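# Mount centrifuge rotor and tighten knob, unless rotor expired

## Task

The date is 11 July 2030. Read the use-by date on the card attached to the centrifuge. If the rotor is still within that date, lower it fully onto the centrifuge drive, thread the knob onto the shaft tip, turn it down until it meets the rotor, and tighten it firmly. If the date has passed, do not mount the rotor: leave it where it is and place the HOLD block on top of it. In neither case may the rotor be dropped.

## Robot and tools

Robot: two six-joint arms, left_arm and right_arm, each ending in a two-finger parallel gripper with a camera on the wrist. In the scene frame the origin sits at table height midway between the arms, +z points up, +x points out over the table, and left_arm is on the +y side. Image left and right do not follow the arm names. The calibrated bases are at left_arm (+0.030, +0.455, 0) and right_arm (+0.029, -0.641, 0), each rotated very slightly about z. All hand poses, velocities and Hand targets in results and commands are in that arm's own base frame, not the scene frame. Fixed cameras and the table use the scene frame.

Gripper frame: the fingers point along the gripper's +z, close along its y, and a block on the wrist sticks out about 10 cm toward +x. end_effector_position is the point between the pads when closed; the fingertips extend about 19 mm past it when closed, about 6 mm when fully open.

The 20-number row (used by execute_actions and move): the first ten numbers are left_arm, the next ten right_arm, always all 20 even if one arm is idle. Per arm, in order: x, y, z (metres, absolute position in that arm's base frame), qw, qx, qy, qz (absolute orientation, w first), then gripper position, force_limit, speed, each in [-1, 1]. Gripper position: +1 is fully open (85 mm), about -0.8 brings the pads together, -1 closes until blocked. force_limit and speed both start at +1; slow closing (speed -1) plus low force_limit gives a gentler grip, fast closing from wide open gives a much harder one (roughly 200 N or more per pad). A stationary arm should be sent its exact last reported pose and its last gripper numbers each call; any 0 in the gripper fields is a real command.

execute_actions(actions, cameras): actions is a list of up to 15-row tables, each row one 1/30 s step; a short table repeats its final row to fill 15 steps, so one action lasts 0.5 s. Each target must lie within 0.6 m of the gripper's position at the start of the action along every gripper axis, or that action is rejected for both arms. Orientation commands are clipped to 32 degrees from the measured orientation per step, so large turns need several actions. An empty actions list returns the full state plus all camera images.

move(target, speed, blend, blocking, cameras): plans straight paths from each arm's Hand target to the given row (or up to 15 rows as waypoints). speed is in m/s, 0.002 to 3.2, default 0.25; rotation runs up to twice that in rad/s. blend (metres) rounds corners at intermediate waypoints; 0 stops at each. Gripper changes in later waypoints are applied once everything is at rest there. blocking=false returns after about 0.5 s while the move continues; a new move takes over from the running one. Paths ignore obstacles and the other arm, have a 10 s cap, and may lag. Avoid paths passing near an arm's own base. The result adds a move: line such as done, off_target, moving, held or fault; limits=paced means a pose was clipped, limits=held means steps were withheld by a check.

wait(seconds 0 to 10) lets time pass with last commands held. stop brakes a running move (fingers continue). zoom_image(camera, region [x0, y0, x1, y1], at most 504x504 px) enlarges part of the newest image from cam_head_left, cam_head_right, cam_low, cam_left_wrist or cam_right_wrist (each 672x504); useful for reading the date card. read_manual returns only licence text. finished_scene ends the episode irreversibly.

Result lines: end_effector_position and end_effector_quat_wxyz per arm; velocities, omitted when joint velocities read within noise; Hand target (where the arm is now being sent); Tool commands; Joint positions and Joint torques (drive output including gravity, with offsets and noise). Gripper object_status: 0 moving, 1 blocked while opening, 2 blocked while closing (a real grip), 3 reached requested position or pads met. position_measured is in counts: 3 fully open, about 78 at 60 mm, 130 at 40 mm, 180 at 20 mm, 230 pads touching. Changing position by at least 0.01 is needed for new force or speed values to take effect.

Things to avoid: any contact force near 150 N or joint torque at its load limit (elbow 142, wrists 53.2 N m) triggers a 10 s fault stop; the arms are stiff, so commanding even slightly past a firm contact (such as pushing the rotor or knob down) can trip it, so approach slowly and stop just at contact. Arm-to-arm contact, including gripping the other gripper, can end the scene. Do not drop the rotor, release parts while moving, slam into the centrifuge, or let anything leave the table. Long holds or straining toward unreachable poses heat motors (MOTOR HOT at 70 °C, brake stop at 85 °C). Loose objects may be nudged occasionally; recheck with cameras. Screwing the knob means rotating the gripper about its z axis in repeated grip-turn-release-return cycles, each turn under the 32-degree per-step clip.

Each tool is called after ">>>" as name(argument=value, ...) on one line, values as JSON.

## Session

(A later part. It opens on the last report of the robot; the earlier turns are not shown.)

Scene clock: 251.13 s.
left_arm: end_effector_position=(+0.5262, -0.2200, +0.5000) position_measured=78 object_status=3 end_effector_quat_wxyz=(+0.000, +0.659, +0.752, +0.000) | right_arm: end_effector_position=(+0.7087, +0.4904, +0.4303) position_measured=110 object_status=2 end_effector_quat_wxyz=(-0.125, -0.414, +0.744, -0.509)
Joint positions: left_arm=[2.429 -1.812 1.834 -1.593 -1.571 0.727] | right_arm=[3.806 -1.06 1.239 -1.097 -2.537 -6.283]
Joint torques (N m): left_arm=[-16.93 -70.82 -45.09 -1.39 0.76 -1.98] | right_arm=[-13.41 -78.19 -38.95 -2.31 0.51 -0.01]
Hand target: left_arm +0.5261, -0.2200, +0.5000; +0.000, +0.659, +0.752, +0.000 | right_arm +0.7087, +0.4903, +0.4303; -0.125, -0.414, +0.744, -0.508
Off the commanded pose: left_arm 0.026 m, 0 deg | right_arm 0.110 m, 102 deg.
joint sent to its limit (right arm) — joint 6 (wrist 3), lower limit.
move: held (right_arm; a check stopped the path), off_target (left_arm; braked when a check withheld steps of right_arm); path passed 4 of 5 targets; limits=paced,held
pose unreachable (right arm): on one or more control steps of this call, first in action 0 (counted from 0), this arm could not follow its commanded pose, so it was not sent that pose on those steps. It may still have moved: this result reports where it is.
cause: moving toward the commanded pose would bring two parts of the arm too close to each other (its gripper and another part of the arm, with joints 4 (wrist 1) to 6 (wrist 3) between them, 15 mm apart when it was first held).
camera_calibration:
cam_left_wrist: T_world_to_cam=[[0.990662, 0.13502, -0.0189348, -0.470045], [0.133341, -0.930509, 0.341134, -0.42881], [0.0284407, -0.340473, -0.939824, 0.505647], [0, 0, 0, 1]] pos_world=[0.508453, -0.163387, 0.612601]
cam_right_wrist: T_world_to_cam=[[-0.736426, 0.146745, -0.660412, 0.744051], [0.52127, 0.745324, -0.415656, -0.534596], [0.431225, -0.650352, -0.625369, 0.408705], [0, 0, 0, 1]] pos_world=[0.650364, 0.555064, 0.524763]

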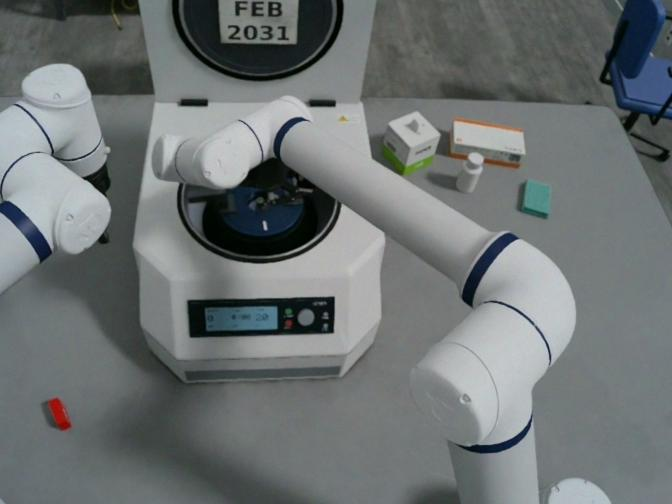

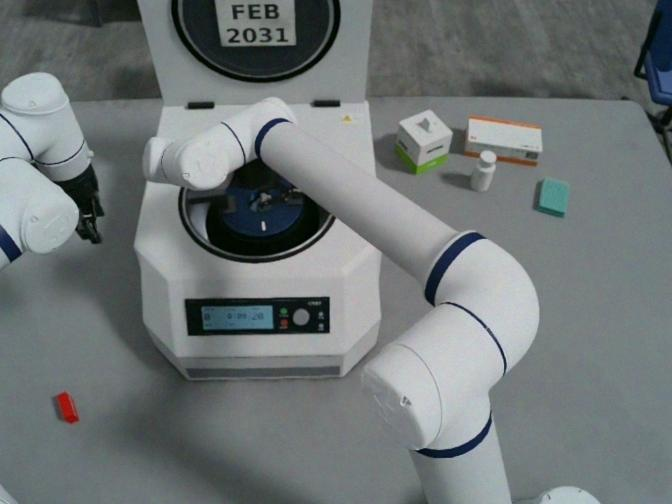

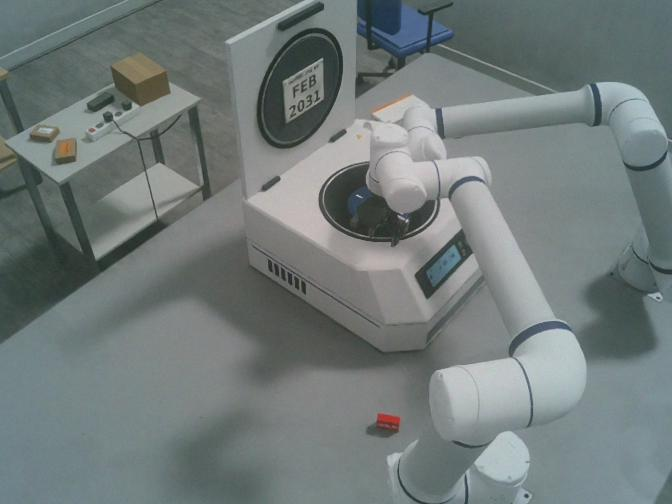

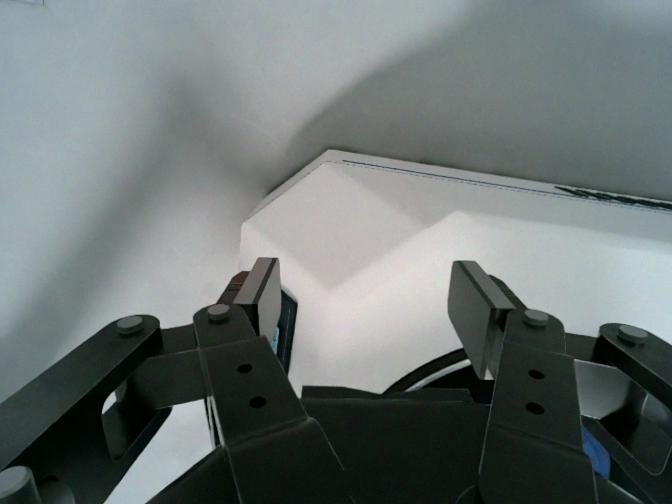

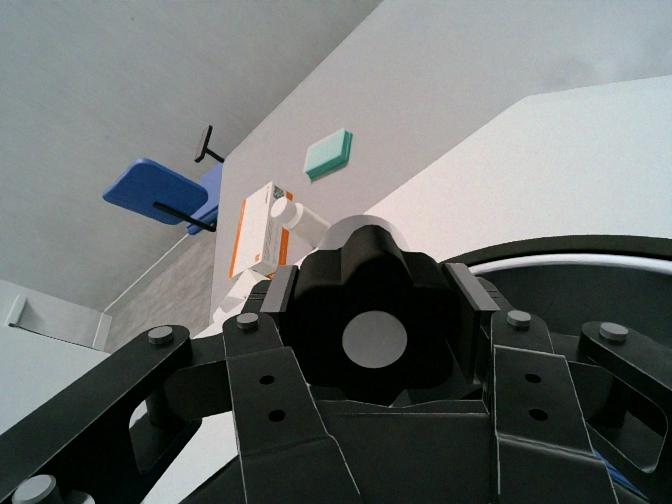

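>>> move(target=[[0.5261,-0.22,0.50,0,0.6590,0.7521,0,0.4,0.2,-0.5,0.7087,0.4903,0.48,0,-0.0872,0.9962,0,-1,0,-1],[0.50,-0.22,0.50,0,0.6590,0.7521,0,0.4,0.2,-0.5,0.7087,0.4903,0.48,0,0.2334,0.9724,0,-1,0,-1]], speed=0.5, cameras=["cam_right_wrist"])

Scene clock: 254.80 s.
left_arm: end_effector_position=(+0.5000, -0.2200, +0.5000) position_measured=78 object_status=3 end_effector_quat_wxyz=(+0.000, +0.659, +0.752, +0.000) | right_arm: end_effector_position=(+0.7087, +0.4903, +0.4800) position_measured=110 object_status=2 end_effector_quat_wxyz=(+0.000, +0.233, +0.972, +0.000)
Joint positions: left_arm=[2.396 -1.855 1.865 -1.581 -1.571 0.694] | right_arm=[3.539 -1.316 1.369 -1.624 -1.571 -5.414]
Joint torques (N m): left_arm=[-14.44 -65.91 -45.22 -1.22 -0.77 -2.02] | right_arm=[9.28 -47.46 -56.81 -1.5 -2.61 3.79]
Hand target: left_arm +0.5000, -0.2200, +0.5000; +0.000, +0.659, +0.752, +0.000 | right_arm +0.7087, +0.4903, +0.4800; +0.000, +0.233, +0.972, +0.000
Off the commanded pose: left_arm 0.000 m, 0 deg | right_arm 0.000 m, 0 deg.
move: done
camera_calibration:
cam_right_wrist: T_world_to_cam=[[0.464966, 0.885328, 0.00127154, -0.754328], [0.835073, -0.439048, 0.331497, -0.514188], [0.294042, -0.153073, -0.943455, 0.445865], [0, 0, 0, 1]] pos_world=[0.649018, 0.510324, 0.592064]
Images, in order (width x height): cam_right_wrist 672x504.

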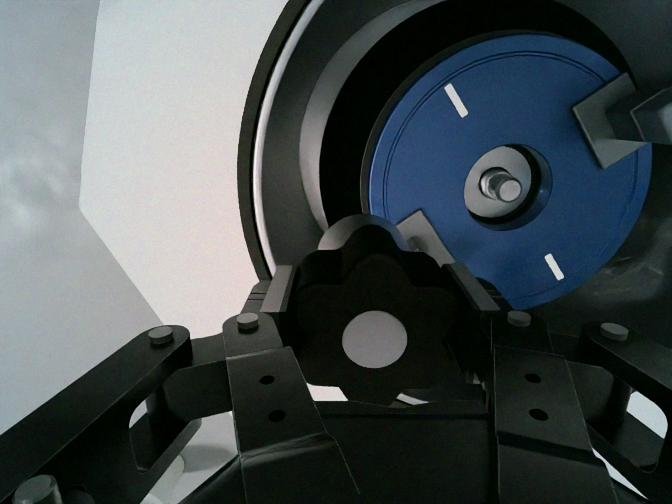

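>>> move(target=[0.50,-0.22,0.50,0,0.6590,0.7521,0,0.4,0.2,-0.5,0.7592,0.5910,0.385,0,0.2334,0.9724,0,-1,0,-1], speed=0.15, cameras=["cam_right_wrist","cam_head_left","cam_head_right","cam_low"])

>>> zoom_image(camera="cam_head_left", region=[220, 150, 300, 230])

>>> zoom_image(camera="cam_head_right", region=[220, 150, 300, 230])

>>> zoom_image(camera="cam_low", region=[330, 150, 430, 250])

Scene clock: 257.07 s.
left_arm: end_effector_position=(+0.5000, -0.2200, +0.5000) position_measured=78 object_status=3 end_effector_quat_wxyz=(+0.000, +0.659, +0.752, +0.000) | right_arm: end_effector_position=(+0.7591, +0.5909, +0.3851) position_measured=110 object_status=2 end_effector_quat_wxyz=(+0.000, +0.233, +0.972, +0.000)
Joint positions: left_arm=[2.396 -1.855 1.865 -1.581 -1.571 0.694] | right_arm=[3.617 -1.129 1.28 -1.722 -1.571 -5.336]
Joint torques (N m): left_arm=[-15.4 -65.15 -45.65 -1.31 1.13 -1.81] | right_arm=[13.51 -56.26 -55.64 -3.95 -0.56 3]
Hand target: left_arm +0.5000, -0.2200, +0.5000; +0.000, +0.659, +0.752, +0.000 | right_arm +0.7592, +0.5910, +0.3850; +0.000, +0.233, +0.972, +0.000
Off the commanded pose: left_arm 0.000 m, 0 deg | right_arm 0.000 m, 0 deg.
move: done
camera_calibration:
cam_right_wrist: T_world_to_cam=[[0.465153, 0.885229, 0.00134588, -0.866814], [0.834977, -0.439251, 0.331469, -0.480443], [0.294017, -0.15306, -0.943465, 0.356924], [0, 0, 0, 1]] pos_world=[0.699418, 0.610925, 0.497164]
Images, in order (width x height): cam_head_left 672x504, cam_head_right 672x504, cam_low 672x504, cam_right_wrist 672x504.

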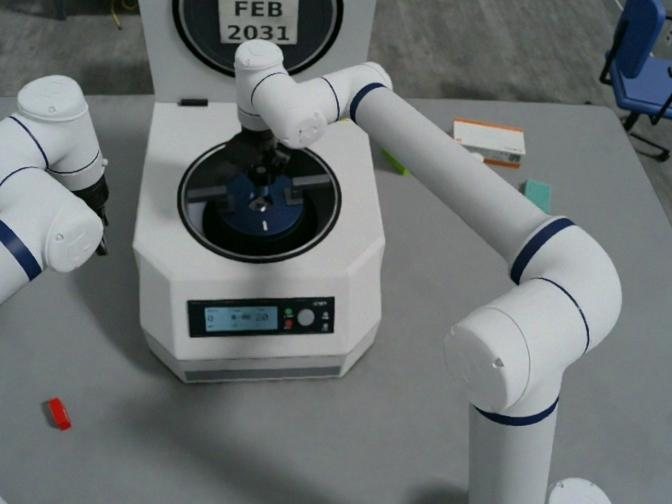

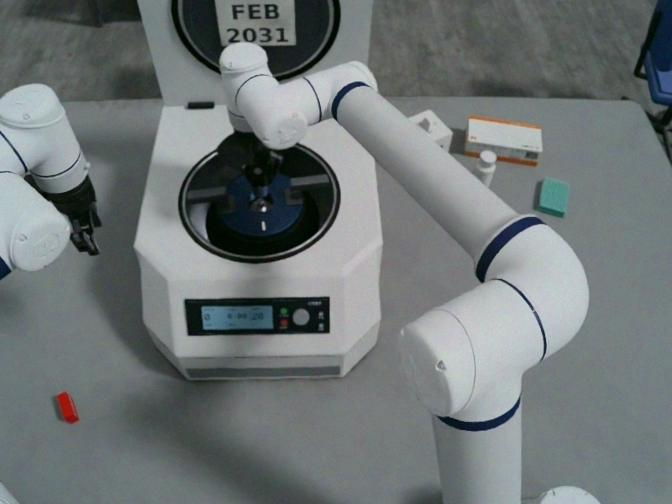

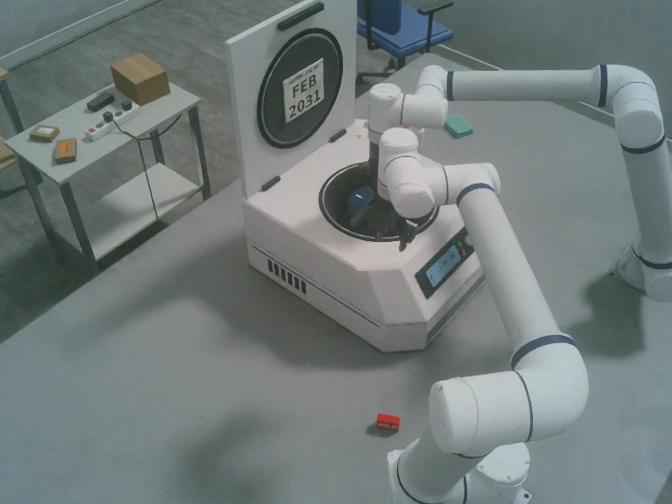

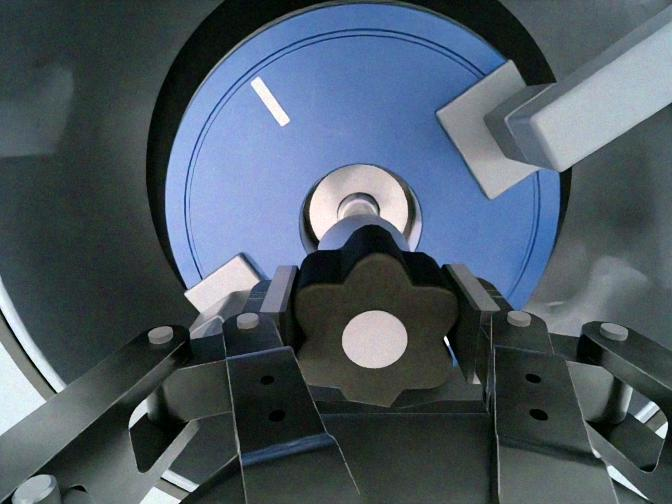

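Scaled by 6.300.

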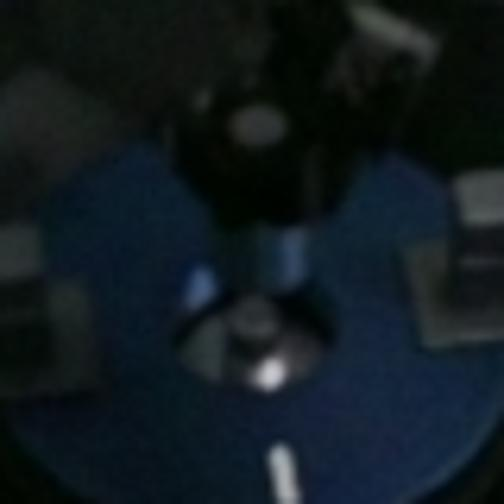

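Scaled by 6.300.

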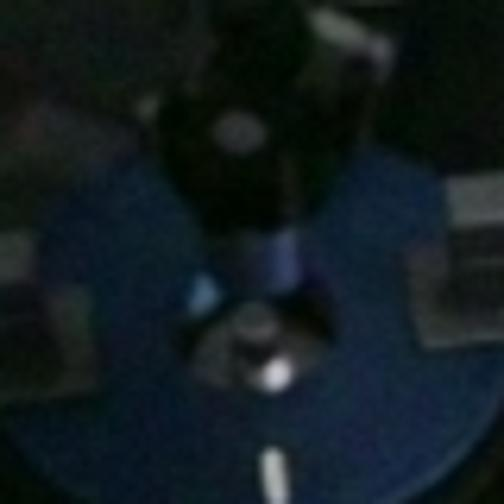

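Scaled by 5.040.

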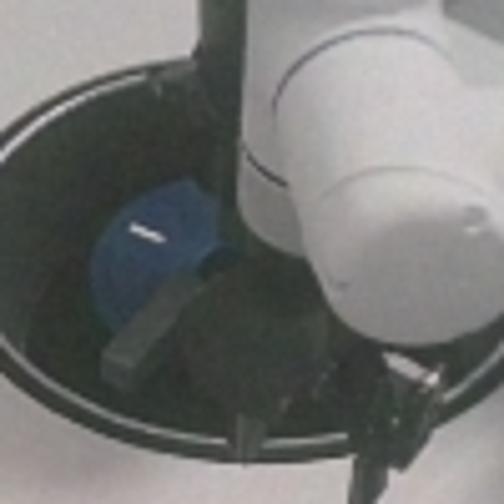

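>>> move(target=[[0.50,-0.22,0.50,0,0.6590,0.7521,0,0.4,0.2,-0.5,0.7590,0.5930,0.362,0,0.2334,0.9724,0,-1,0,-1],[0.50,-0.22,0.50,0,0.6590,0.7521,0,0.4,0.2,-0.5,0.7590,0.5930,0.358,0,0.2334,0.9724,0,-1,0,-1]], speed=[0.05,0.02])

>>> move(target=[0.50,-0.22,0.50,0,0.6590,0.7521,0,0.4,0.2,-0.5,0.7590,0.5930,0.356,0,0.2334,0.9724,0,-1,0,-1], speed=0.01)

>>> move(target=[0.50,-0.22,0.50,0,0.6590,0.7521,0,0.4,0.2,-0.5,0.7590,0.5930,0.354,0,0.2334,0.9724,0,-1,0,-1], speed=0.01, cameras=["cam_right_wrist","cam_head_left","cam_head_right"])

>>> zoom_image(camera="cam_head_left", region=[220, 150, 300, 230])

>>> zoom_image(camera="cam_head_right", region=[220, 150, 300, 230])

Scene clock: 258.90 s.
left_arm: end_effector_position=(+0.5000, -0.2200, +0.5000) position_measured=78 object_status=3 end_effector_quat_wxyz=(+0.000, +0.659, +0.752, +0.000) | right_arm: end_effector_position=(+0.7590, +0.5930, +0.3582) position_measured=110 object_status=2 end_effector_quat_wxyz=(+0.000, +0.233, +0.972, +0.000)
Joint positions: left_arm=[2.396 -1.855 1.865 -1.581 -1.571 0.694] | right_arm=[3.619 -1.119 1.314 -1.765 -1.571 -5.334]
Joint torques (N m): left_arm=[-14.78 -66.28 -45.68 -1.27 1.03 -1.8] | right_arm=[12.72 -59 -40.13 -3.84 -2.1 3.32]
Hand target: left_arm +0.5000, -0.2200, +0.5000; +0.000, +0.659, +0.752, +0.000 | right_arm +0.7590, +0.5930, +0.3580; +0.000, +0.233, +0.972, +0.000
Off the commanded pose: left_arm 0.000 m, 0 deg | right_arm 0.000 m, 0 deg.
move: done

Scene clock: 259.60 s.
left_arm: end_effector_position=(+0.5000, -0.2200, +0.5000) position_measured=78 object_status=3 end_effector_quat_wxyz=(+0.000, +0.659, +0.752, +0.000) | right_arm: end_effector_position=(+0.7590, +0.5930, +0.3561) position_measured=110 object_status=2 end_effector_quat_wxyz=(+0.000, +0.233, +0.972, +0.000)
Joint positions: left_arm=[2.396 -1.855 1.865 -1.581 -1.571 0.694] | right_arm=[3.619 -1.118 1.316 -1.769 -1.571 -5.334]
Joint torques (N m): left_arm=[-15.16 -65.88 -45.5 -1.36 1.15 -2.01] | right_arm=[12.67 -58.82 -39.64 -4.05 -1.76 2.89]
Hand target: left_arm +0.5000, -0.2200, +0.5000; +0.000, +0.659, +0.752, +0.000 | right_arm +0.7590, +0.5930, +0.3560; +0.000, +0.233, +0.972, +0.000
Off the commanded pose: left_arm 0.000 m, 0 deg | right_arm 0.000 m, 0 deg.
move: done

Scene clock: 260.30 s.
left_arm: end_effector_position=(+0.5000, -0.2200, +0.5000) position_measured=78 object_status=3 end_effector_quat_wxyz=(+0.000, +0.659, +0.752, +0.000) | right_arm: end_effector_position=(+0.7590, +0.5930, +0.3541) position_measured=110 object_status=2 end_effector_quat_wxyz=(+0.000, +0.233, +0.972, +0.000)
Joint positions: left_arm=[2.396 -1.855 1.865 -1.581 -1.571 0.694] | right_arm=[3.619 -1.118 1.319 -1.772 -1.571 -5.334]
Joint torques (N m): left_arm=[-14.97 -65.06 -45.77 -1.39 1.15 -2.08] | right_arm=[12.87 -56.37 -39.62 -4.47 -1.54 3]
Hand target: left_arm +0.5000, -0.2200, +0.5000; +0.000, +0.659, +0.752, +0.000 | right_arm +0.7590, +0.5930, +0.3540; +0.000, +0.233, +0.972, +0.000
Off the commanded pose: left_arm 0.000 m, 0 deg | right_arm 0.000 m, 0 deg.
move: done
camera_calibration:
cam_right_wrist: T_world_to_cam=[[0.465104, 0.885255, 0.00123208, -0.868513], [0.834997, -0.43916, 0.33154, -0.469265], [0.294039, -0.153172, -0.94344, 0.32807], [0, 0, 0, 1]] pos_world=[0.699318, 0.613024, 0.466164]
Images, in order (width x height): cam_head_left 672x504, cam_head_right 672x504, cam_right_wrist 672x504.

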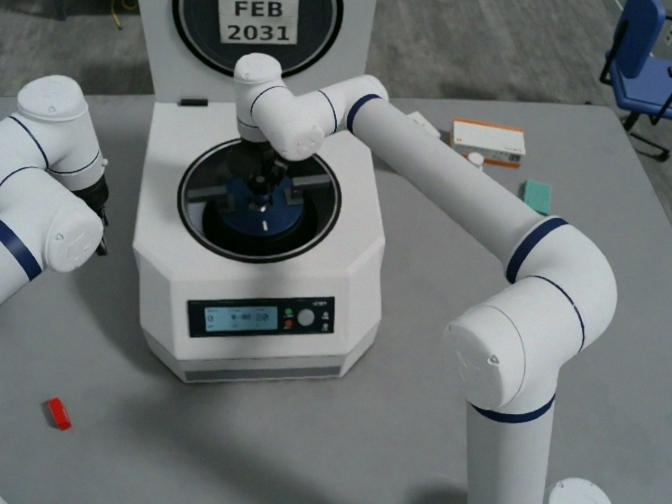

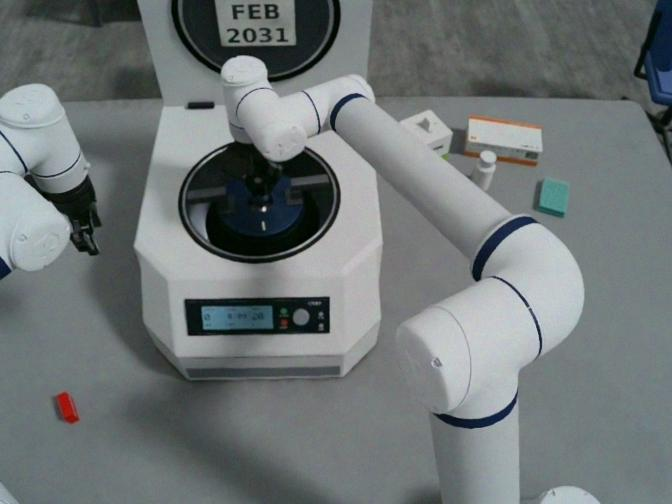

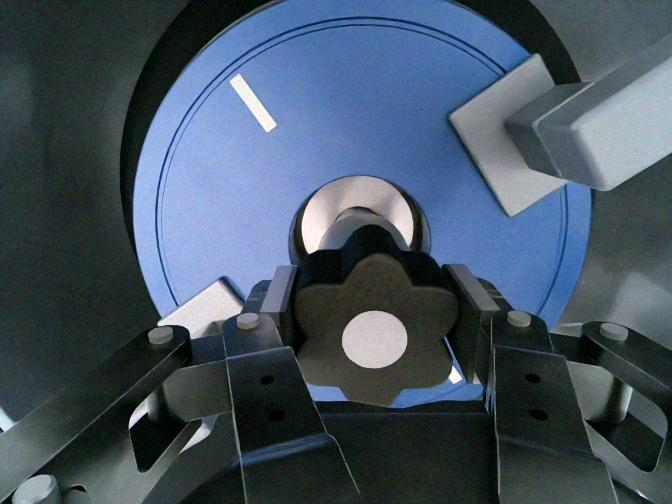

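Scaled by 6.300.

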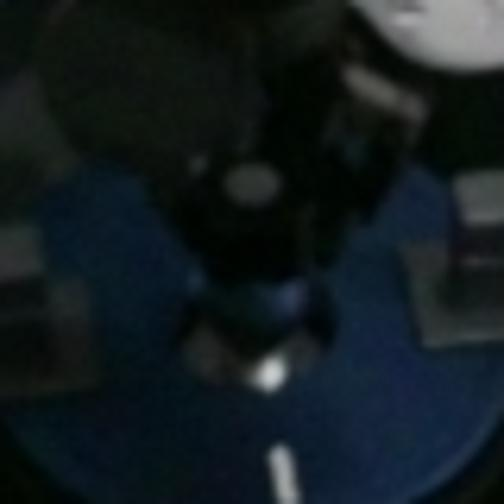

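Scaled by 6.300.

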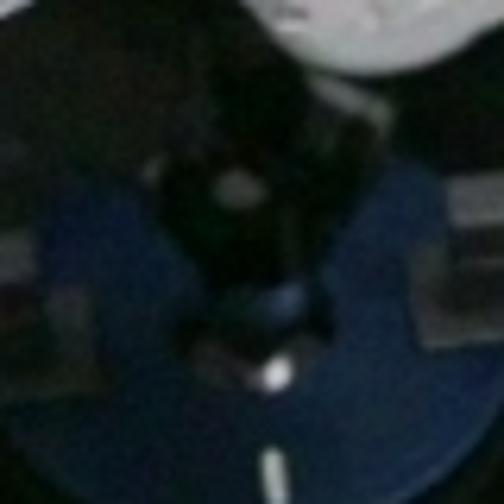

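>>> move(target=[0.50,-0.22,0.50,0,0.6590,0.7521,0,0.4,0.2,-0.5,0.7590,0.5930,0.3525,0,0.2334,0.9724,0,-1,0,-1], speed=0.01)

>>> move(target=[0.50,-0.22,0.50,0,0.6590,0.7521,0,0.4,0.2,-0.5,0.7590,0.5930,0.3510,0,0.2334,0.9724,0,-1,0,-1], speed=0.01)

>>> move(target=[0.50,-0.22,0.50,0,0.6590,0.7521,0,0.4,0.2,-0.5,0.7590,0.5930,0.3495,0,0.2334,0.9724,0,-1,0,-1], speed=0.01)

Scene clock: 261.17 s.
left_arm: end_effector_position=(+0.5000, -0.2200, +0.5000) position_measured=78 object_status=3 end_effector_quat_wxyz=(+0.000, +0.659, +0.752, +0.000) | right_arm: end_effector_position=(+0.7590, +0.5930, +0.3525) position_measured=110 object_status=2 end_effector_quat_wxyz=(+0.000, +0.233, +0.972, +0.000)
Joint positions: left_arm=[2.396 -1.855 1.865 -1.581 -1.571 0.694] | right_arm=[3.619 -1.117 1.321 -1.775 -1.571 -5.334]
Joint torques (N m): left_arm=[-14.14 -64.93 -45.39 -1.57 1.17 -2.02] | right_arm=[5.49 -55.79 -40.19 -4.32 -1.68 3.05]
Hand target: left_arm +0.5000, -0.2200, +0.5000; +0.000, +0.659, +0.752, +0.000 | right_arm +0.7590, +0.5930, +0.3525; +0.000, +0.233, +0.972, +0.000
Off the commanded pose: left_arm 0.000 m, 0 deg | right_arm 0.000 m, 0 deg.
move: done

Scene clock: 261.87 s.
left_arm: end_effector_position=(+0.5000, -0.2200, +0.5000) position_measured=78 object_status=3 end_effector_quat_wxyz=(+0.000, +0.659, +0.752, +0.000) | right_arm: end_effector_position=(+0.7590, +0.5930, +0.3510) position_measured=110 object_status=2 end_effector_quat_wxyz=(+0.000, +0.233, +0.972, +0.000)
Joint positions: left_arm=[2.396 -1.855 1.865 -1.581 -1.571 0.694] | right_arm=[3.619 -1.117 1.323 -1.777 -1.571 -5.334]
Joint torques (N m): left_arm=[-14.99 -65.87 -45.56 -1.37 1.27 -1.81] | right_arm=[-0.13 -57.28 -40.18 -4.36 -1.06 2.58]
Hand target: left_arm +0.5000, -0.2200, +0.5000; +0.000, +0.659, +0.752, +0.000 | right_arm +0.7590, +0.5930, +0.3510; +0.000, +0.233, +0.972, +0.000
Off the commanded pose: left_arm 0.000 m, 0 deg | right_arm 0.000 m, 0 deg.
move: done

Scene clock: 262.57 s.
left_arm: end_effector_position=(+0.5000, -0.2200, +0.5000) position_measured=78 object_status=3 end_effector_quat_wxyz=(+0.000, +0.659, +0.752, +0.000) | right_arm: end_effector_position=(+0.7590, +0.5930, +0.3495) position_measured=110 object_status=2 end_effector_quat_wxyz=(+0.000, +0.233, +0.972, +0.000)
Joint positions: left_arm=[2.396 -1.855 1.865 -1.581 -1.571 0.694] | right_arm=[3.619 -1.116 1.325 -1.779 -1.571 -5.334]
Joint torques (N m): left_arm=[-13.25 -65.59 -45.21 -1.56 1.16 -1.8] | right_arm=[-3.59 -54.53 -40.67 -4.35 -0.78 2.48]
Hand target: left_arm +0.5000, -0.2200, +0.5000; +0.000, +0.659, +0.752, +0.000 | right_arm +0.7590, +0.5930, +0.3495; +0.000, +0.233, +0.972, +0.000
Off the commanded pose: left_arm 0.000 m, 0 deg | right_arm 0.000 m, 0 deg.
move: done

>>> move(target=[0.50,-0.22,0.50,0,0.6590,0.7521,0,0.4,0.2,-0.5,0.7588,0.5932,0.3480,0,0.2334,0.9724,0,-1,0,-1], speed=0.01)

>>> move(target=[0.50,-0.22,0.50,0,0.6590,0.7521,0,0.4,0.2,-0.5,0.7588,0.5932,0.3465,0,0.2334,0.9724,0,-1,0,-1], speed=0.01)

>>> move(target=[0.50,-0.22,0.50,0,0.6590,0.7521,0,0.4,0.2,-0.5,0.7588,0.5932,0.3450,0,0.2334,0.9724,0,-1,0,-1], speed=0.01)

Scene clock: 263.53 s.
left_arm: end_effector_position=(+0.5000, -0.2200, +0.5000) position_measured=78 object_status=3 end_effector_quat_wxyz=(+0.000, +0.659, +0.752, +0.000) | right_arm: end_effector_position=(+0.7588, +0.5932, +0.3480) position_measured=110 object_status=2 end_effector_quat_wxyz=(+0.000, +0.233, +0.972, +0.000)
Joint positions: left_arm=[2.396 -1.855 1.865 -1.581 -1.571 0.694] | right_arm=[3.62 -1.116 1.327 -1.782 -1.571 -5.334]
Joint torques (N m): left_arm=[-15.13 -66.78 -45.6 -1.63 1.23 -1.91] | right_arm=[12.15 -60.99 -41.46 -3.47 -0.75 3.25]
Hand target: left_arm +0.5000, -0.2200, +0.5000; +0.000, +0.659, +0.752, +0.000 | right_arm +0.7588, +0.5932, +0.3480; +0.000, +0.233, +0.972, +0.000
Off the commanded pose: left_arm 0.000 m, 0 deg | right_arm 0.000 m, 0 deg.
move: done

Scene clock: 264.23 s.
left_arm: end_effector_position=(+0.5000, -0.2200, +0.5000) position_measured=78 object_status=3 end_effector_quat_wxyz=(+0.000, +0.659, +0.752, +0.000) | right_arm: end_effector_position=(+0.7588, +0.5932, +0.3465) position_measured=110 object_status=2 end_effector_quat_wxyz=(+0.000, +0.233, +0.972, +0.000)
Joint positions: left_arm=[2.396 -1.855 1.865 -1.581 -1.571 0.694] | right_arm=[3.62 -1.115 1.329 -1.784 -1.571 -5.334]
Joint torques (N m): left_arm=[-15.9 -65.8 -45.49 -1.55 1.16 -2.08] | right_arm=[12.6 -56.43 -40.94 -3.89 -0.04 3.27]
Hand target: left_arm +0.5000, -0.2200, +0.5000; +0.000, +0.659, +0.752, +0.000 | right_arm +0.7588, +0.5932, +0.3465; +0.000, +0.233, +0.972, +0.000
Off the commanded pose: left_arm 0.000 m, 0 deg | right_arm 0.000 m, 0 deg.
move: done

Scene clock: 264.93 s.
left_arm: end_effector_position=(+0.5000, -0.2200, +0.5000) position_measured=78 object_status=3 end_effector_quat_wxyz=(+0.000, +0.659, +0.752, +0.000) | right_arm: end_effector_position=(+0.7588, +0.5932, +0.3450) position_measured=110 object_status=2 end_effector_quat_wxyz=(+0.000, +0.233, +0.972, +0.000)
Joint positions: left_arm=[2.396 -1.855 1.865 -1.581 -1.571 0.694] | right_arm=[3.62 -1.115 1.331 -1.787 -1.571 -5.334]
Joint torques (N m): left_arm=[-15.98 -66.17 -45.66 -1.33 1.29 -1.9] | right_arm=[13.39 -56.59 -41.58 -3.81 -0.19 3.33]
Hand target: left_arm +0.5000, -0.2200, +0.5000; +0.000, +0.659, +0.752, +0.000 | right_arm +0.7588, +0.5932, +0.3450; +0.000, +0.233, +0.972, +0.000
Off the commanded pose: left_arm 0.000 m, 0 deg | right_arm 0.000 m, 0 deg.
move: done

>>> move(target=[0.50,-0.22,0.50,0,0.6590,0.7521,0,0.4,0.2,-0.5,0.7588,0.5932,0.3435,0,0.2334,0.9724,0,-1,0,-1], speed=0.01)

>>> move(target=[0.50,-0.22,0.50,0,0.6590,0.7521,0,0.4,0.2,-0.5,0.7588,0.5932,0.3420,0,0.2334,0.9724,0,-1,0,-1], speed=0.01)

>>> move(target=[0.50,-0.22,0.50,0,0.6590,0.7521,0,0.4,0.2,-0.5,0.7588,0.5932,0.3408,0,0.2334,0.9724,0,-1,0,-1], speed=0.01, cameras=["cam_right_wrist"])

Scene clock: 265.80 s.
left_arm: end_effector_position=(+0.5000, -0.2200, +0.5000) position_measured=78 object_status=3 end_effector_quat_wxyz=(+0.000, +0.659, +0.752, +0.000) | right_arm: end_effector_position=(+0.7588, +0.5932, +0.3436) position_measured=110 object_status=2 end_effector_quat_wxyz=(+0.000, +0.233, +0.972, +0.000)
Joint positions: left_arm=[2.396 -1.855 1.865 -1.581 -1.571 0.694] | right_arm=[3.62 -1.114 1.332 -1.789 -1.571 -5.334]
Joint torques (N m): left_arm=[-14.57 -65.17 -45.88 -1.58 1.04 -1.83] | right_arm=[5.76 -47.05 -31.76 -4.05 -0.27 2.81]
Hand target: left_arm +0.5000, -0.2200, +0.5000; +0.000, +0.659, +0.752, +0.000 | right_arm +0.7588, +0.5932, +0.3435; +0.000, +0.233, +0.972, +0.000
Off the commanded pose: left_arm 0.000 m, 0 deg | right_arm 0.000 m, 0 deg.
move: done

Scene clock: 266.50 s.
left_arm: end_effector_position=(+0.5000, -0.2200, +0.5000) position_measured=78 object_status=3 end_effector_quat_wxyz=(+0.000, +0.659, +0.752, +0.000) | right_arm: end_effector_position=(+0.7588, +0.5932, +0.3421) position_measured=110 object_status=2 end_effector_quat_wxyz=(+0.000, +0.233, +0.972, +0.000)
Joint positions: left_arm=[2.396 -1.855 1.865 -1.581 -1.571 0.694] | right_arm=[3.62 -1.114 1.334 -1.792 -1.571 -5.334]
Joint torques (N m): left_arm=[-14.72 -65.45 -45.28 -1.38 1.13 -2.05] | right_arm=[0.78 -34.52 -24.47 -4.27 0.37 3.41]
Hand target: left_arm +0.5000, -0.2200, +0.5000; +0.000, +0.659, +0.752, +0.000 | right_arm +0.7588, +0.5932, +0.3420; +0.000, +0.233, +0.972, +0.000
Off the commanded pose: left_arm 0.000 m, 0 deg | right_arm 0.000 m, 0 deg.
move: done

Scene clock: 267.20 s.
left_arm: end_effector_position=(+0.5000, -0.2200, +0.5000) position_measured=78 object_status=3 end_effector_quat_wxyz=(+0.000, +0.659, +0.752, +0.000) | right_arm: end_effector_position=(+0.7585, +0.5930, +0.3399) position_measured=110 object_status=2 end_effector_quat_wxyz=(-0.001, +0.233, +0.972, -0.001)
Joint positions: left_arm=[2.396 -1.855 1.865 -1.581 -1.571 0.694] | right_arm=[3.62 -1.113 1.337 -1.793 -1.571 -5.334]
Joint torques (N m): left_arm=[-15.5 -66.13 -45.39 -1.51 1.12 -1.62] | right_arm=[-4.48 -47.84 -51.22 -7.04 0.11 2.77]
Hand target: left_arm +0.5000, -0.2200, +0.5000; +0.000, +0.659, +0.752, +0.000 | right_arm +0.7588, +0.5932, +0.3408; +0.000, +0.233, +0.972, +0.000
Off the commanded pose: left_arm 0.000 m, 0 deg | right_arm 0.001 m, 0 deg.
move: done
camera_calibration:
cam_right_wrist: T_world_to_cam=[[0.465131, 0.885242, -0.000102514, -0.867802], [0.835473, -0.438942, 0.330628, -0.464231], [0.292641, -0.153871, -0.943761, 0.31636], [0, 0, 0, 1]] pos_world=[0.698914, 0.613122, 0.451967]
Images, in order (width x height): cam_right_wrist 672x504.

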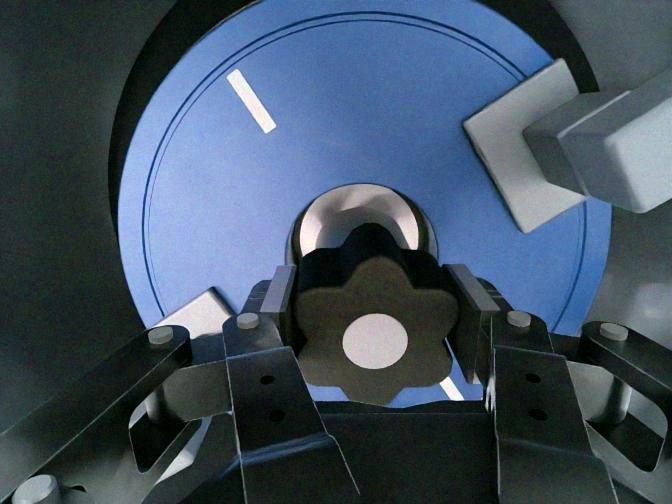

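>>> move(target=[[0.50,-0.22,0.50,0,0.6590,0.7521,0,0.4,0.2,-0.5,0.7583,0.5928,0.3399,0,0.4617,0.8870,0,-1,0,-1],[0.50,-0.22,0.50,0,0.6590,0.7521,0,0.4,0.2,-0.5,0.7580,0.5927,0.3399,0,0.6884,0.7254,0,-1,0,-1]], speed=0.4, blend=[0.001,0], cameras=["cam_right_wrist"])

Scene clock: 269.50 s.
left_arm: end_effector_position=(+0.5000, -0.2200, +0.5000) position_measured=78 object_status=3 end_effector_quat_wxyz=(+0.000, +0.659, +0.752, +0.000) | right_arm: end_effector_position=(+0.7580, +0.5927, +0.3399) position_measured=110 object_status=2 end_effector_quat_wxyz=(+0.000, +0.688, +0.725, +0.000)
Joint positions: left_arm=[2.396 -1.855 1.865 -1.581 -1.571 0.694] | right_arm=[3.62 -1.114 1.339 -1.796 -1.571 -4.287]
Joint torques (N m): left_arm=[-16.02 -65.3 -45.42 -1.59 1.05 -1.57] | right_arm=[6.1 -59.64 -39.58 3.22 -4.31 3.28]
Hand target: left_arm +0.5000, -0.2200, +0.5000; +0.000, +0.659, +0.752, +0.000 | right_arm +0.7580, +0.5927, +0.3399; +0.000, +0.688, +0.725, +0.000
Off the commanded pose: left_arm 0.000 m, 0 deg | right_arm 0.000 m, 0 deg.
move: done
camera_calibration:
cam_right_wrist: T_world_to_cam=[[0.999206, 0.0398329, 0.00122098, -0.771494], [0.0371768, -0.942737, 0.331458, 0.439357], [0.014354, -0.33115, -0.943469, 0.632401], [0, 0, 0, 1]] pos_world=[0.74547, 0.654348, 0.451964]
Images, in order (width x height): cam_right_wrist 672x504.

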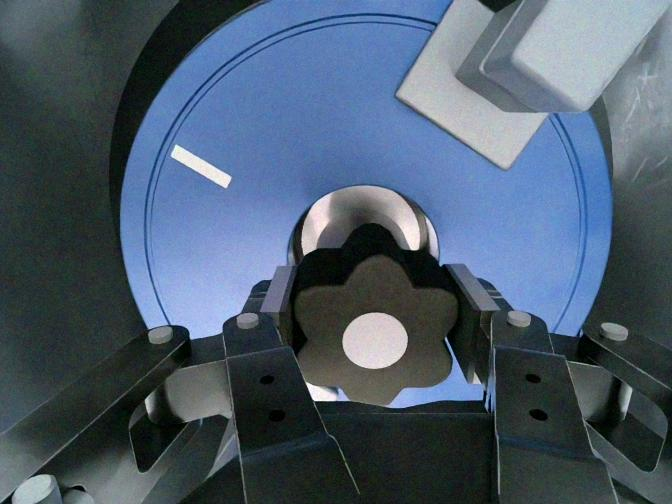

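>>> move(target=[[0.50,-0.22,0.50,0,0.6590,0.7521,0,0.4,0.2,-0.5,0.7571,0.5932,0.3399,0,0.9588,0.2840,0,-1,0,-1],[0.50,-0.22,0.50,0,0.6590,0.7521,0,0.4,0.2,-0.5,0.7570,0.5942,0.3399,0,0.9724,-0.2334,0,-1,0,-1]], speed=0.6, blend=[0.001,0], cameras=["all"])

>>> zoom_image(camera="cam_head_left", region=[170, 120, 350, 270])

Scene clock: 272.83 s.
left_arm: end_effector_position=(+0.5000, -0.2200, +0.5000) position_measured=78 object_status=3 end_effector_quat_wxyz=(+0.000, +0.659, +0.752, +0.000) | right_arm: end_effector_position=(+0.7570, +0.5942, +0.3399) position_measured=110 object_status=2 end_effector_quat_wxyz=(+0.000, +0.972, -0.233, +0.000)
Joint positions: left_arm=[2.396 -1.855 1.865 -1.581 -1.571 0.694] | right_arm=[3.622 -1.114 1.339 -1.796 -1.571 -2.191]
Joint torques (N m): left_arm=[-15.01 -65.43 -45.47 -1.58 1.12 -1.79] | right_arm=[95.33 -25.19 -40.7 -5.98 13.6 2.91]
Hand target: left_arm +0.5000, -0.2200, +0.5000; +0.000, +0.659, +0.752, +0.000 | right_arm +0.7570, +0.5942, +0.3399; +0.000, +0.972, -0.233, +0.000
Off the commanded pose: left_arm 0.000 m, 0 deg | right_arm 0.000 m, 0 deg.
move: done
camera_calibration:
cam_left_wrist: T_world_to_cam=[[0.990662, 0.13502, -0.0189348, -0.444188], [0.133341, -0.930509, 0.341134, -0.42533], [0.0284407, -0.340473, -0.939824, 0.50639], [0, 0, 0, 1]] pos_world=[0.482353, -0.163387, 0.612601]
cam_right_wrist: T_world_to_cam=[[-0.464892, -0.885367, 0.00124263, 0.887464], [-0.835114, 0.43897, 0.331496, 0.280152], [-0.294041, 0.153072, -0.943456, 0.578656], [0, 0, 0, 1]] pos_world=[0.816682, 0.574176, 0.451964]

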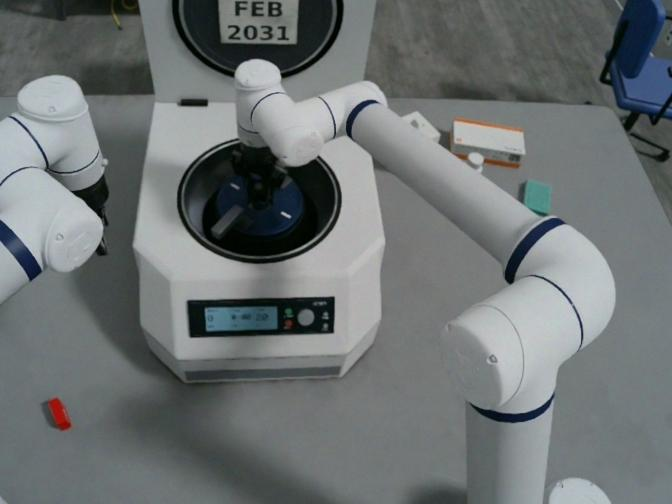

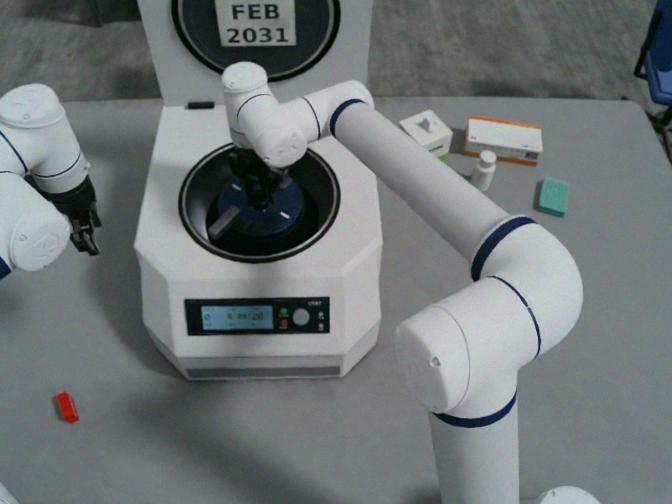

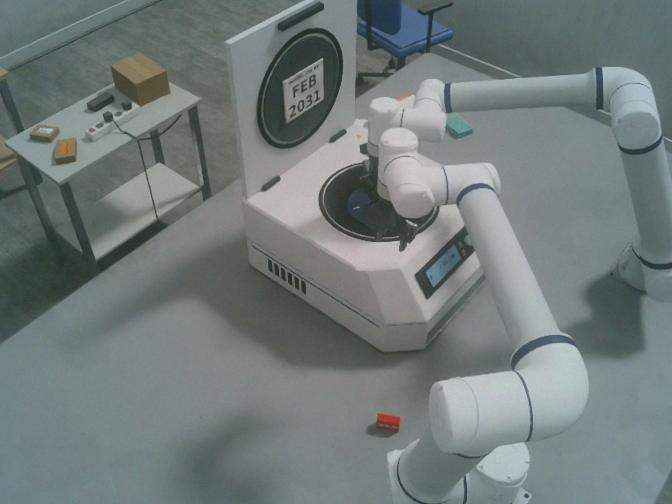

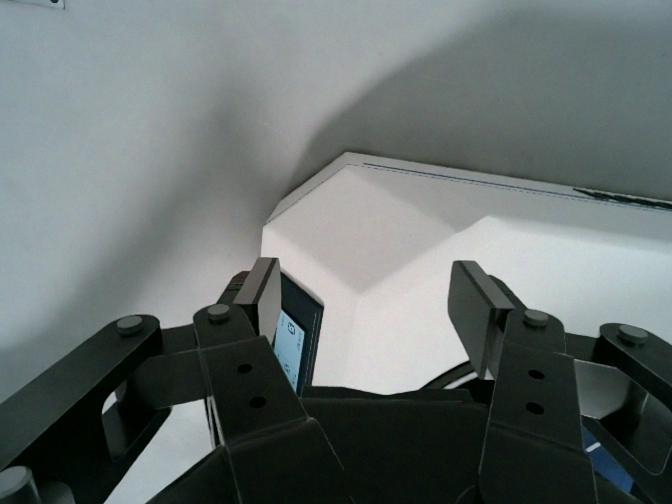

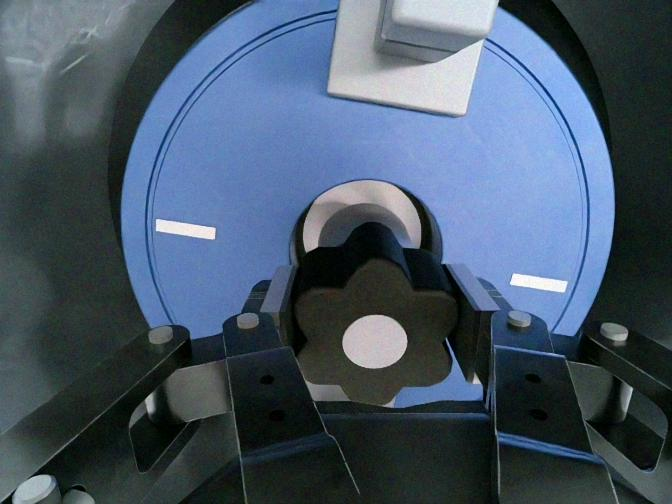

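Scaled by 2.800.

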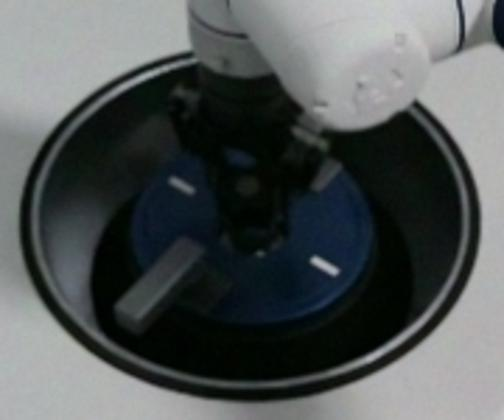

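>>> move(target=[[0.50,-0.22,0.50,0,0.6590,0.7521,0,0.4,0.2,-0.5,0.7570,0.5942,0.3399,0,0.9724,-0.2334,0,0.3,0,-0.6],[0.6331,-0.4260,0.44,0,0.3197,0.9475,0,0.4,0.2,-0.5,0.7570,0.5942,0.3399,0,0.9724,-0.2334,0,0.3,0,-0.6]], speed=[0.1,0.3], cameras=["cam_left_wrist","cam_right_wrist","cam_head_right"])

Scene clock: 275.80 s.
left_arm: end_effector_position=(+0.6331, -0.4259, +0.4400) position_measured=78 object_status=3 end_effector_quat_wxyz=(+0.000, +0.320, +0.947, +0.000) | right_arm: end_effector_position=(+0.7570, +0.5942, +0.3399) position_measured=91 object_status=3 end_effector_quat_wxyz=(+0.000, +0.972, -0.233, +0.000)
Joint positions: left_arm=[2.315 -1.473 1.627 -1.724 -1.571 -0.176] | right_arm=[3.622 -1.114 1.339 -1.796 -1.571 -2.19]
Joint torques (N m): left_arm=[-14.61 -74.61 -63.74 -9.66 1.44 -1.62] | right_arm=[-17.2 -74.75 -53.03 -1.05 -2.64 1.71]
Hand target: left_arm +0.6331, -0.4260, +0.4400; +0.000, +0.320, +0.948, +0.000 | right_arm +0.7570, +0.5942, +0.3399; +0.000, +0.972, -0.233, +0.000
Off the commanded pose: left_arm 0.000 m, 0 deg | right_arm 0.000 m, 0 deg.
move: done
camera_calibration:
cam_left_wrist: T_world_to_cam=[[0.602984, 0.797529, -0.01891, -0.0217375], [0.753692, -0.561752, 0.341149, -0.849818], [0.261454, -0.21996, -0.939819, 0.279945], [0, 0, 0, 1]] pos_world=[0.580416, -0.398474, 0.552601]
cam_right_wrist: T_world_to_cam=[[-0.465104, -0.885255, 0.00123208, 0.887577], [-0.834997, 0.43916, 0.33154, 0.279927], [-0.294039, 0.153172, -0.94344, 0.57859], [0, 0, 0, 1]] pos_world=[0.816682, 0.574176, 0.451964]
Images, in order (width x height): cam_head_right 672x504, cam_left_wrist 672x504, cam_right_wrist 672x504.

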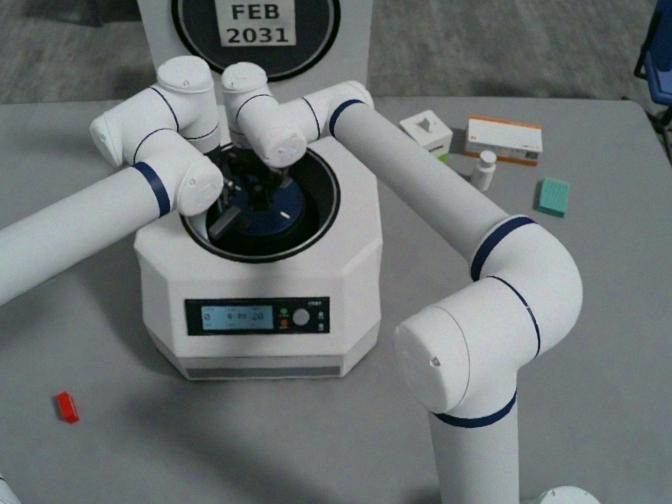

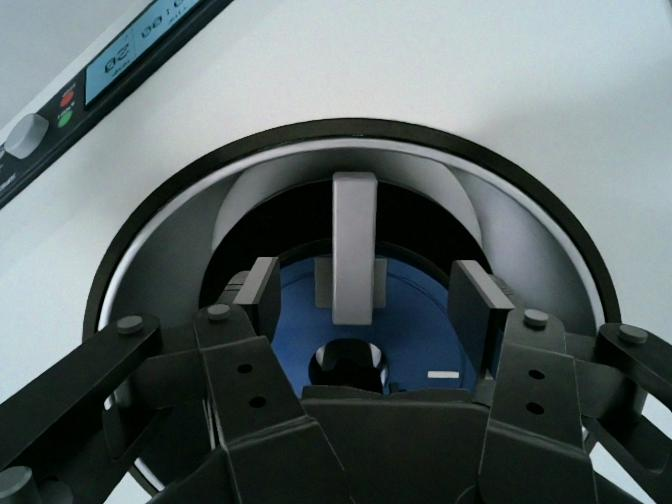

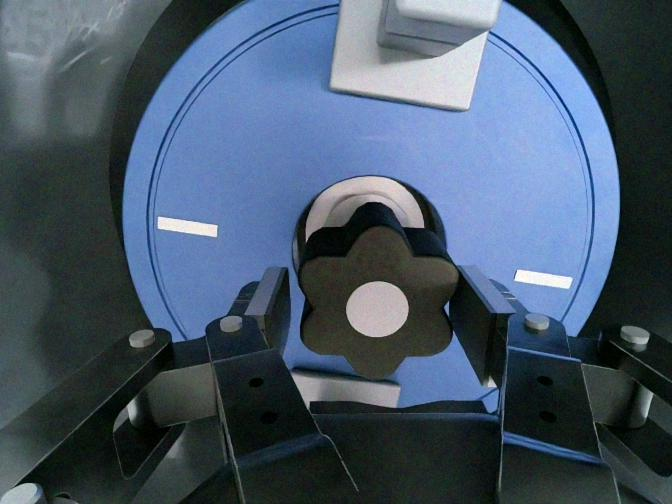

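>>> move(target=[[0.6331,-0.4260,0.44,0,0.3197,0.9475,0,0.4,0.2,-0.5,0.7570,0.5942,0.3399,0,0.9724,-0.2334,0,0.9,0,-0.3],[0.6331,-0.4260,0.3364,0,0.3197,0.9475,0,0.4,0.2,-0.5,0.7575,0.5914,0.3399,0,0.9588,0.2840,0,0.9,0,-0.3],[0.6331,-0.4260,0.3364,0,0.3197,0.9475,0,-1,0.2,-1,0.7575,0.5914,0.3399,0,0.9588,0.2840,0,-1,0,-1]], speed=[0.1,0.12,0.1])

>>> wait(seconds=1.2, cameras=["cam_left_wrist","cam_right_wrist","cam_head_left"])

Scene clock: 284.87 s.
left_arm: end_effector_position=(+0.6331, -0.4260, +0.3364) position_measured=172 object_status=0 end_effector_quat_wxyz=(+0.000, +0.320, +0.948, +0.000) | right_arm: end_effector_position=(+0.7575, +0.5914, +0.3400) position_measured=111 object_status=0 end_effector_quat_wxyz=(+0.000, +0.959, +0.284, +0.000)
Joint positions: left_arm=[2.315 -1.432 1.768 -1.906 -1.571 -0.176] | right_arm=[3.619 -1.116 1.342 -1.797 -1.571 -3.24]
Joint torques (N m): left_arm=[-3.04 -78.35 -43.49 -8.57 0.57 -1.91] | right_arm=[-14.95 -60.97 -37.93 -2.83 1.65 -3.21]
Hand target: left_arm +0.6331, -0.4260, +0.3364; +0.000, +0.320, +0.948, +0.000 | right_arm +0.7575, +0.5914, +0.3399; +0.000, +0.959, +0.284, +0.000
Off the commanded pose: left_arm 0.000 m, 0 deg | right_arm 0.000 m, 0 deg.
move: done

Scene clock: 286.07 s.
left_arm: end_effector_position=(+0.6331, -0.4260, +0.3364) position_measured=172 object_status=2 end_effector_quat_wxyz=(+0.000, +0.320, +0.948, +0.000) | right_arm: end_effector_position=(+0.7575, +0.5914, +0.3399) position_measured=111 object_status=2 end_effector_quat_wxyz=(+0.000, +0.959, +0.284, +0.000)
Joint positions: left_arm=[2.315 -1.432 1.768 -1.906 -1.571 -0.176] | right_arm=[3.619 -1.116 1.342 -1.797 -1.571 -3.24]
Joint torques (N m): left_arm=[-1.67 -82.22 -44.41 -6.86 0.7 -2.09] | right_arm=[-14.93 -42.32 -37.79 -1.31 1.75 -3.13]
Hand target: left_arm +0.6331, -0.4260, +0.3364; +0.000, +0.320, +0.948, +0.000 | right_arm +0.7575, +0.5914, +0.3399; +0.000, +0.959, +0.284, +0.000
Tool commands: left_gripper/position=-1.0 left_gripper/force_limit=+0.2 left_gripper/speed=-1.0 right_gripper/position=-1.0 right_gripper/force_limit=+0.0 right_gripper/speed=-1.0
Off the commanded pose: left_arm 0.000 m, 0 deg | right_arm 0.000 m, 0 deg.
wait: 1.20 s; at rest by 0.17 s
camera_calibration:
cam_left_wrist: T_world_to_cam=[[0.602858, 0.797625, -0.0188841, -0.023577], [0.753792, -0.561652, 0.341095, -0.8146], [0.261459, -0.219866, -0.939839, 0.182574], [0, 0, 0, 1]] pos_world=[0.580516, -0.398574, 0.449001]
cam_right_wrist: T_world_to_cam=[[0.533968, -0.845504, 0.00119633, 0.105024], [-0.797904, -0.503439, 0.331509, 0.810893], [-0.27969, -0.17797, -0.943451, 0.764118], [0, 0, 0, 1]] pos_world=[0.804651, 0.633023, 0.451964]
Images, in order (width x height): cam_head_left 672x504, cam_left_wrist 672x504, cam_right_wrist 672x504.

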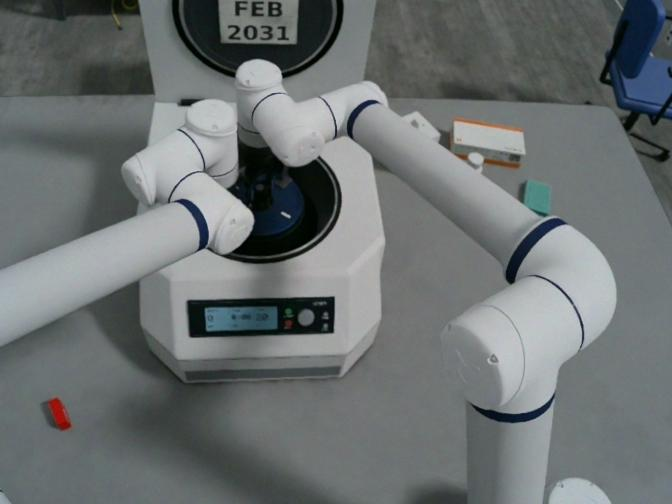

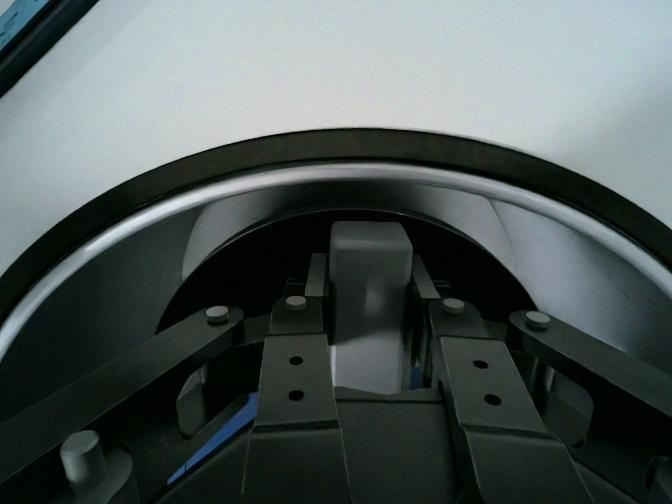

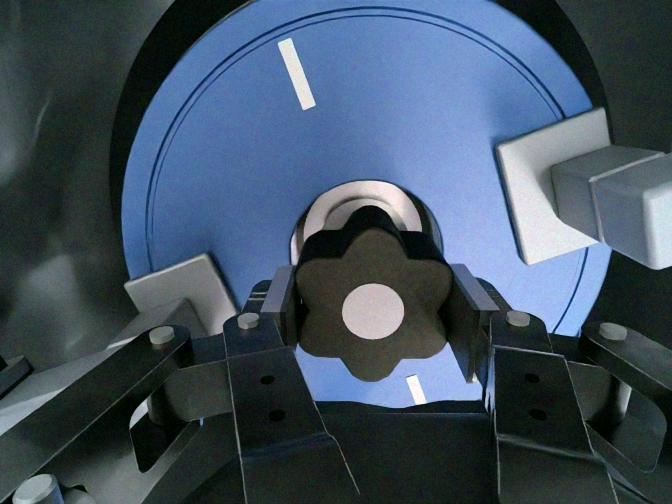

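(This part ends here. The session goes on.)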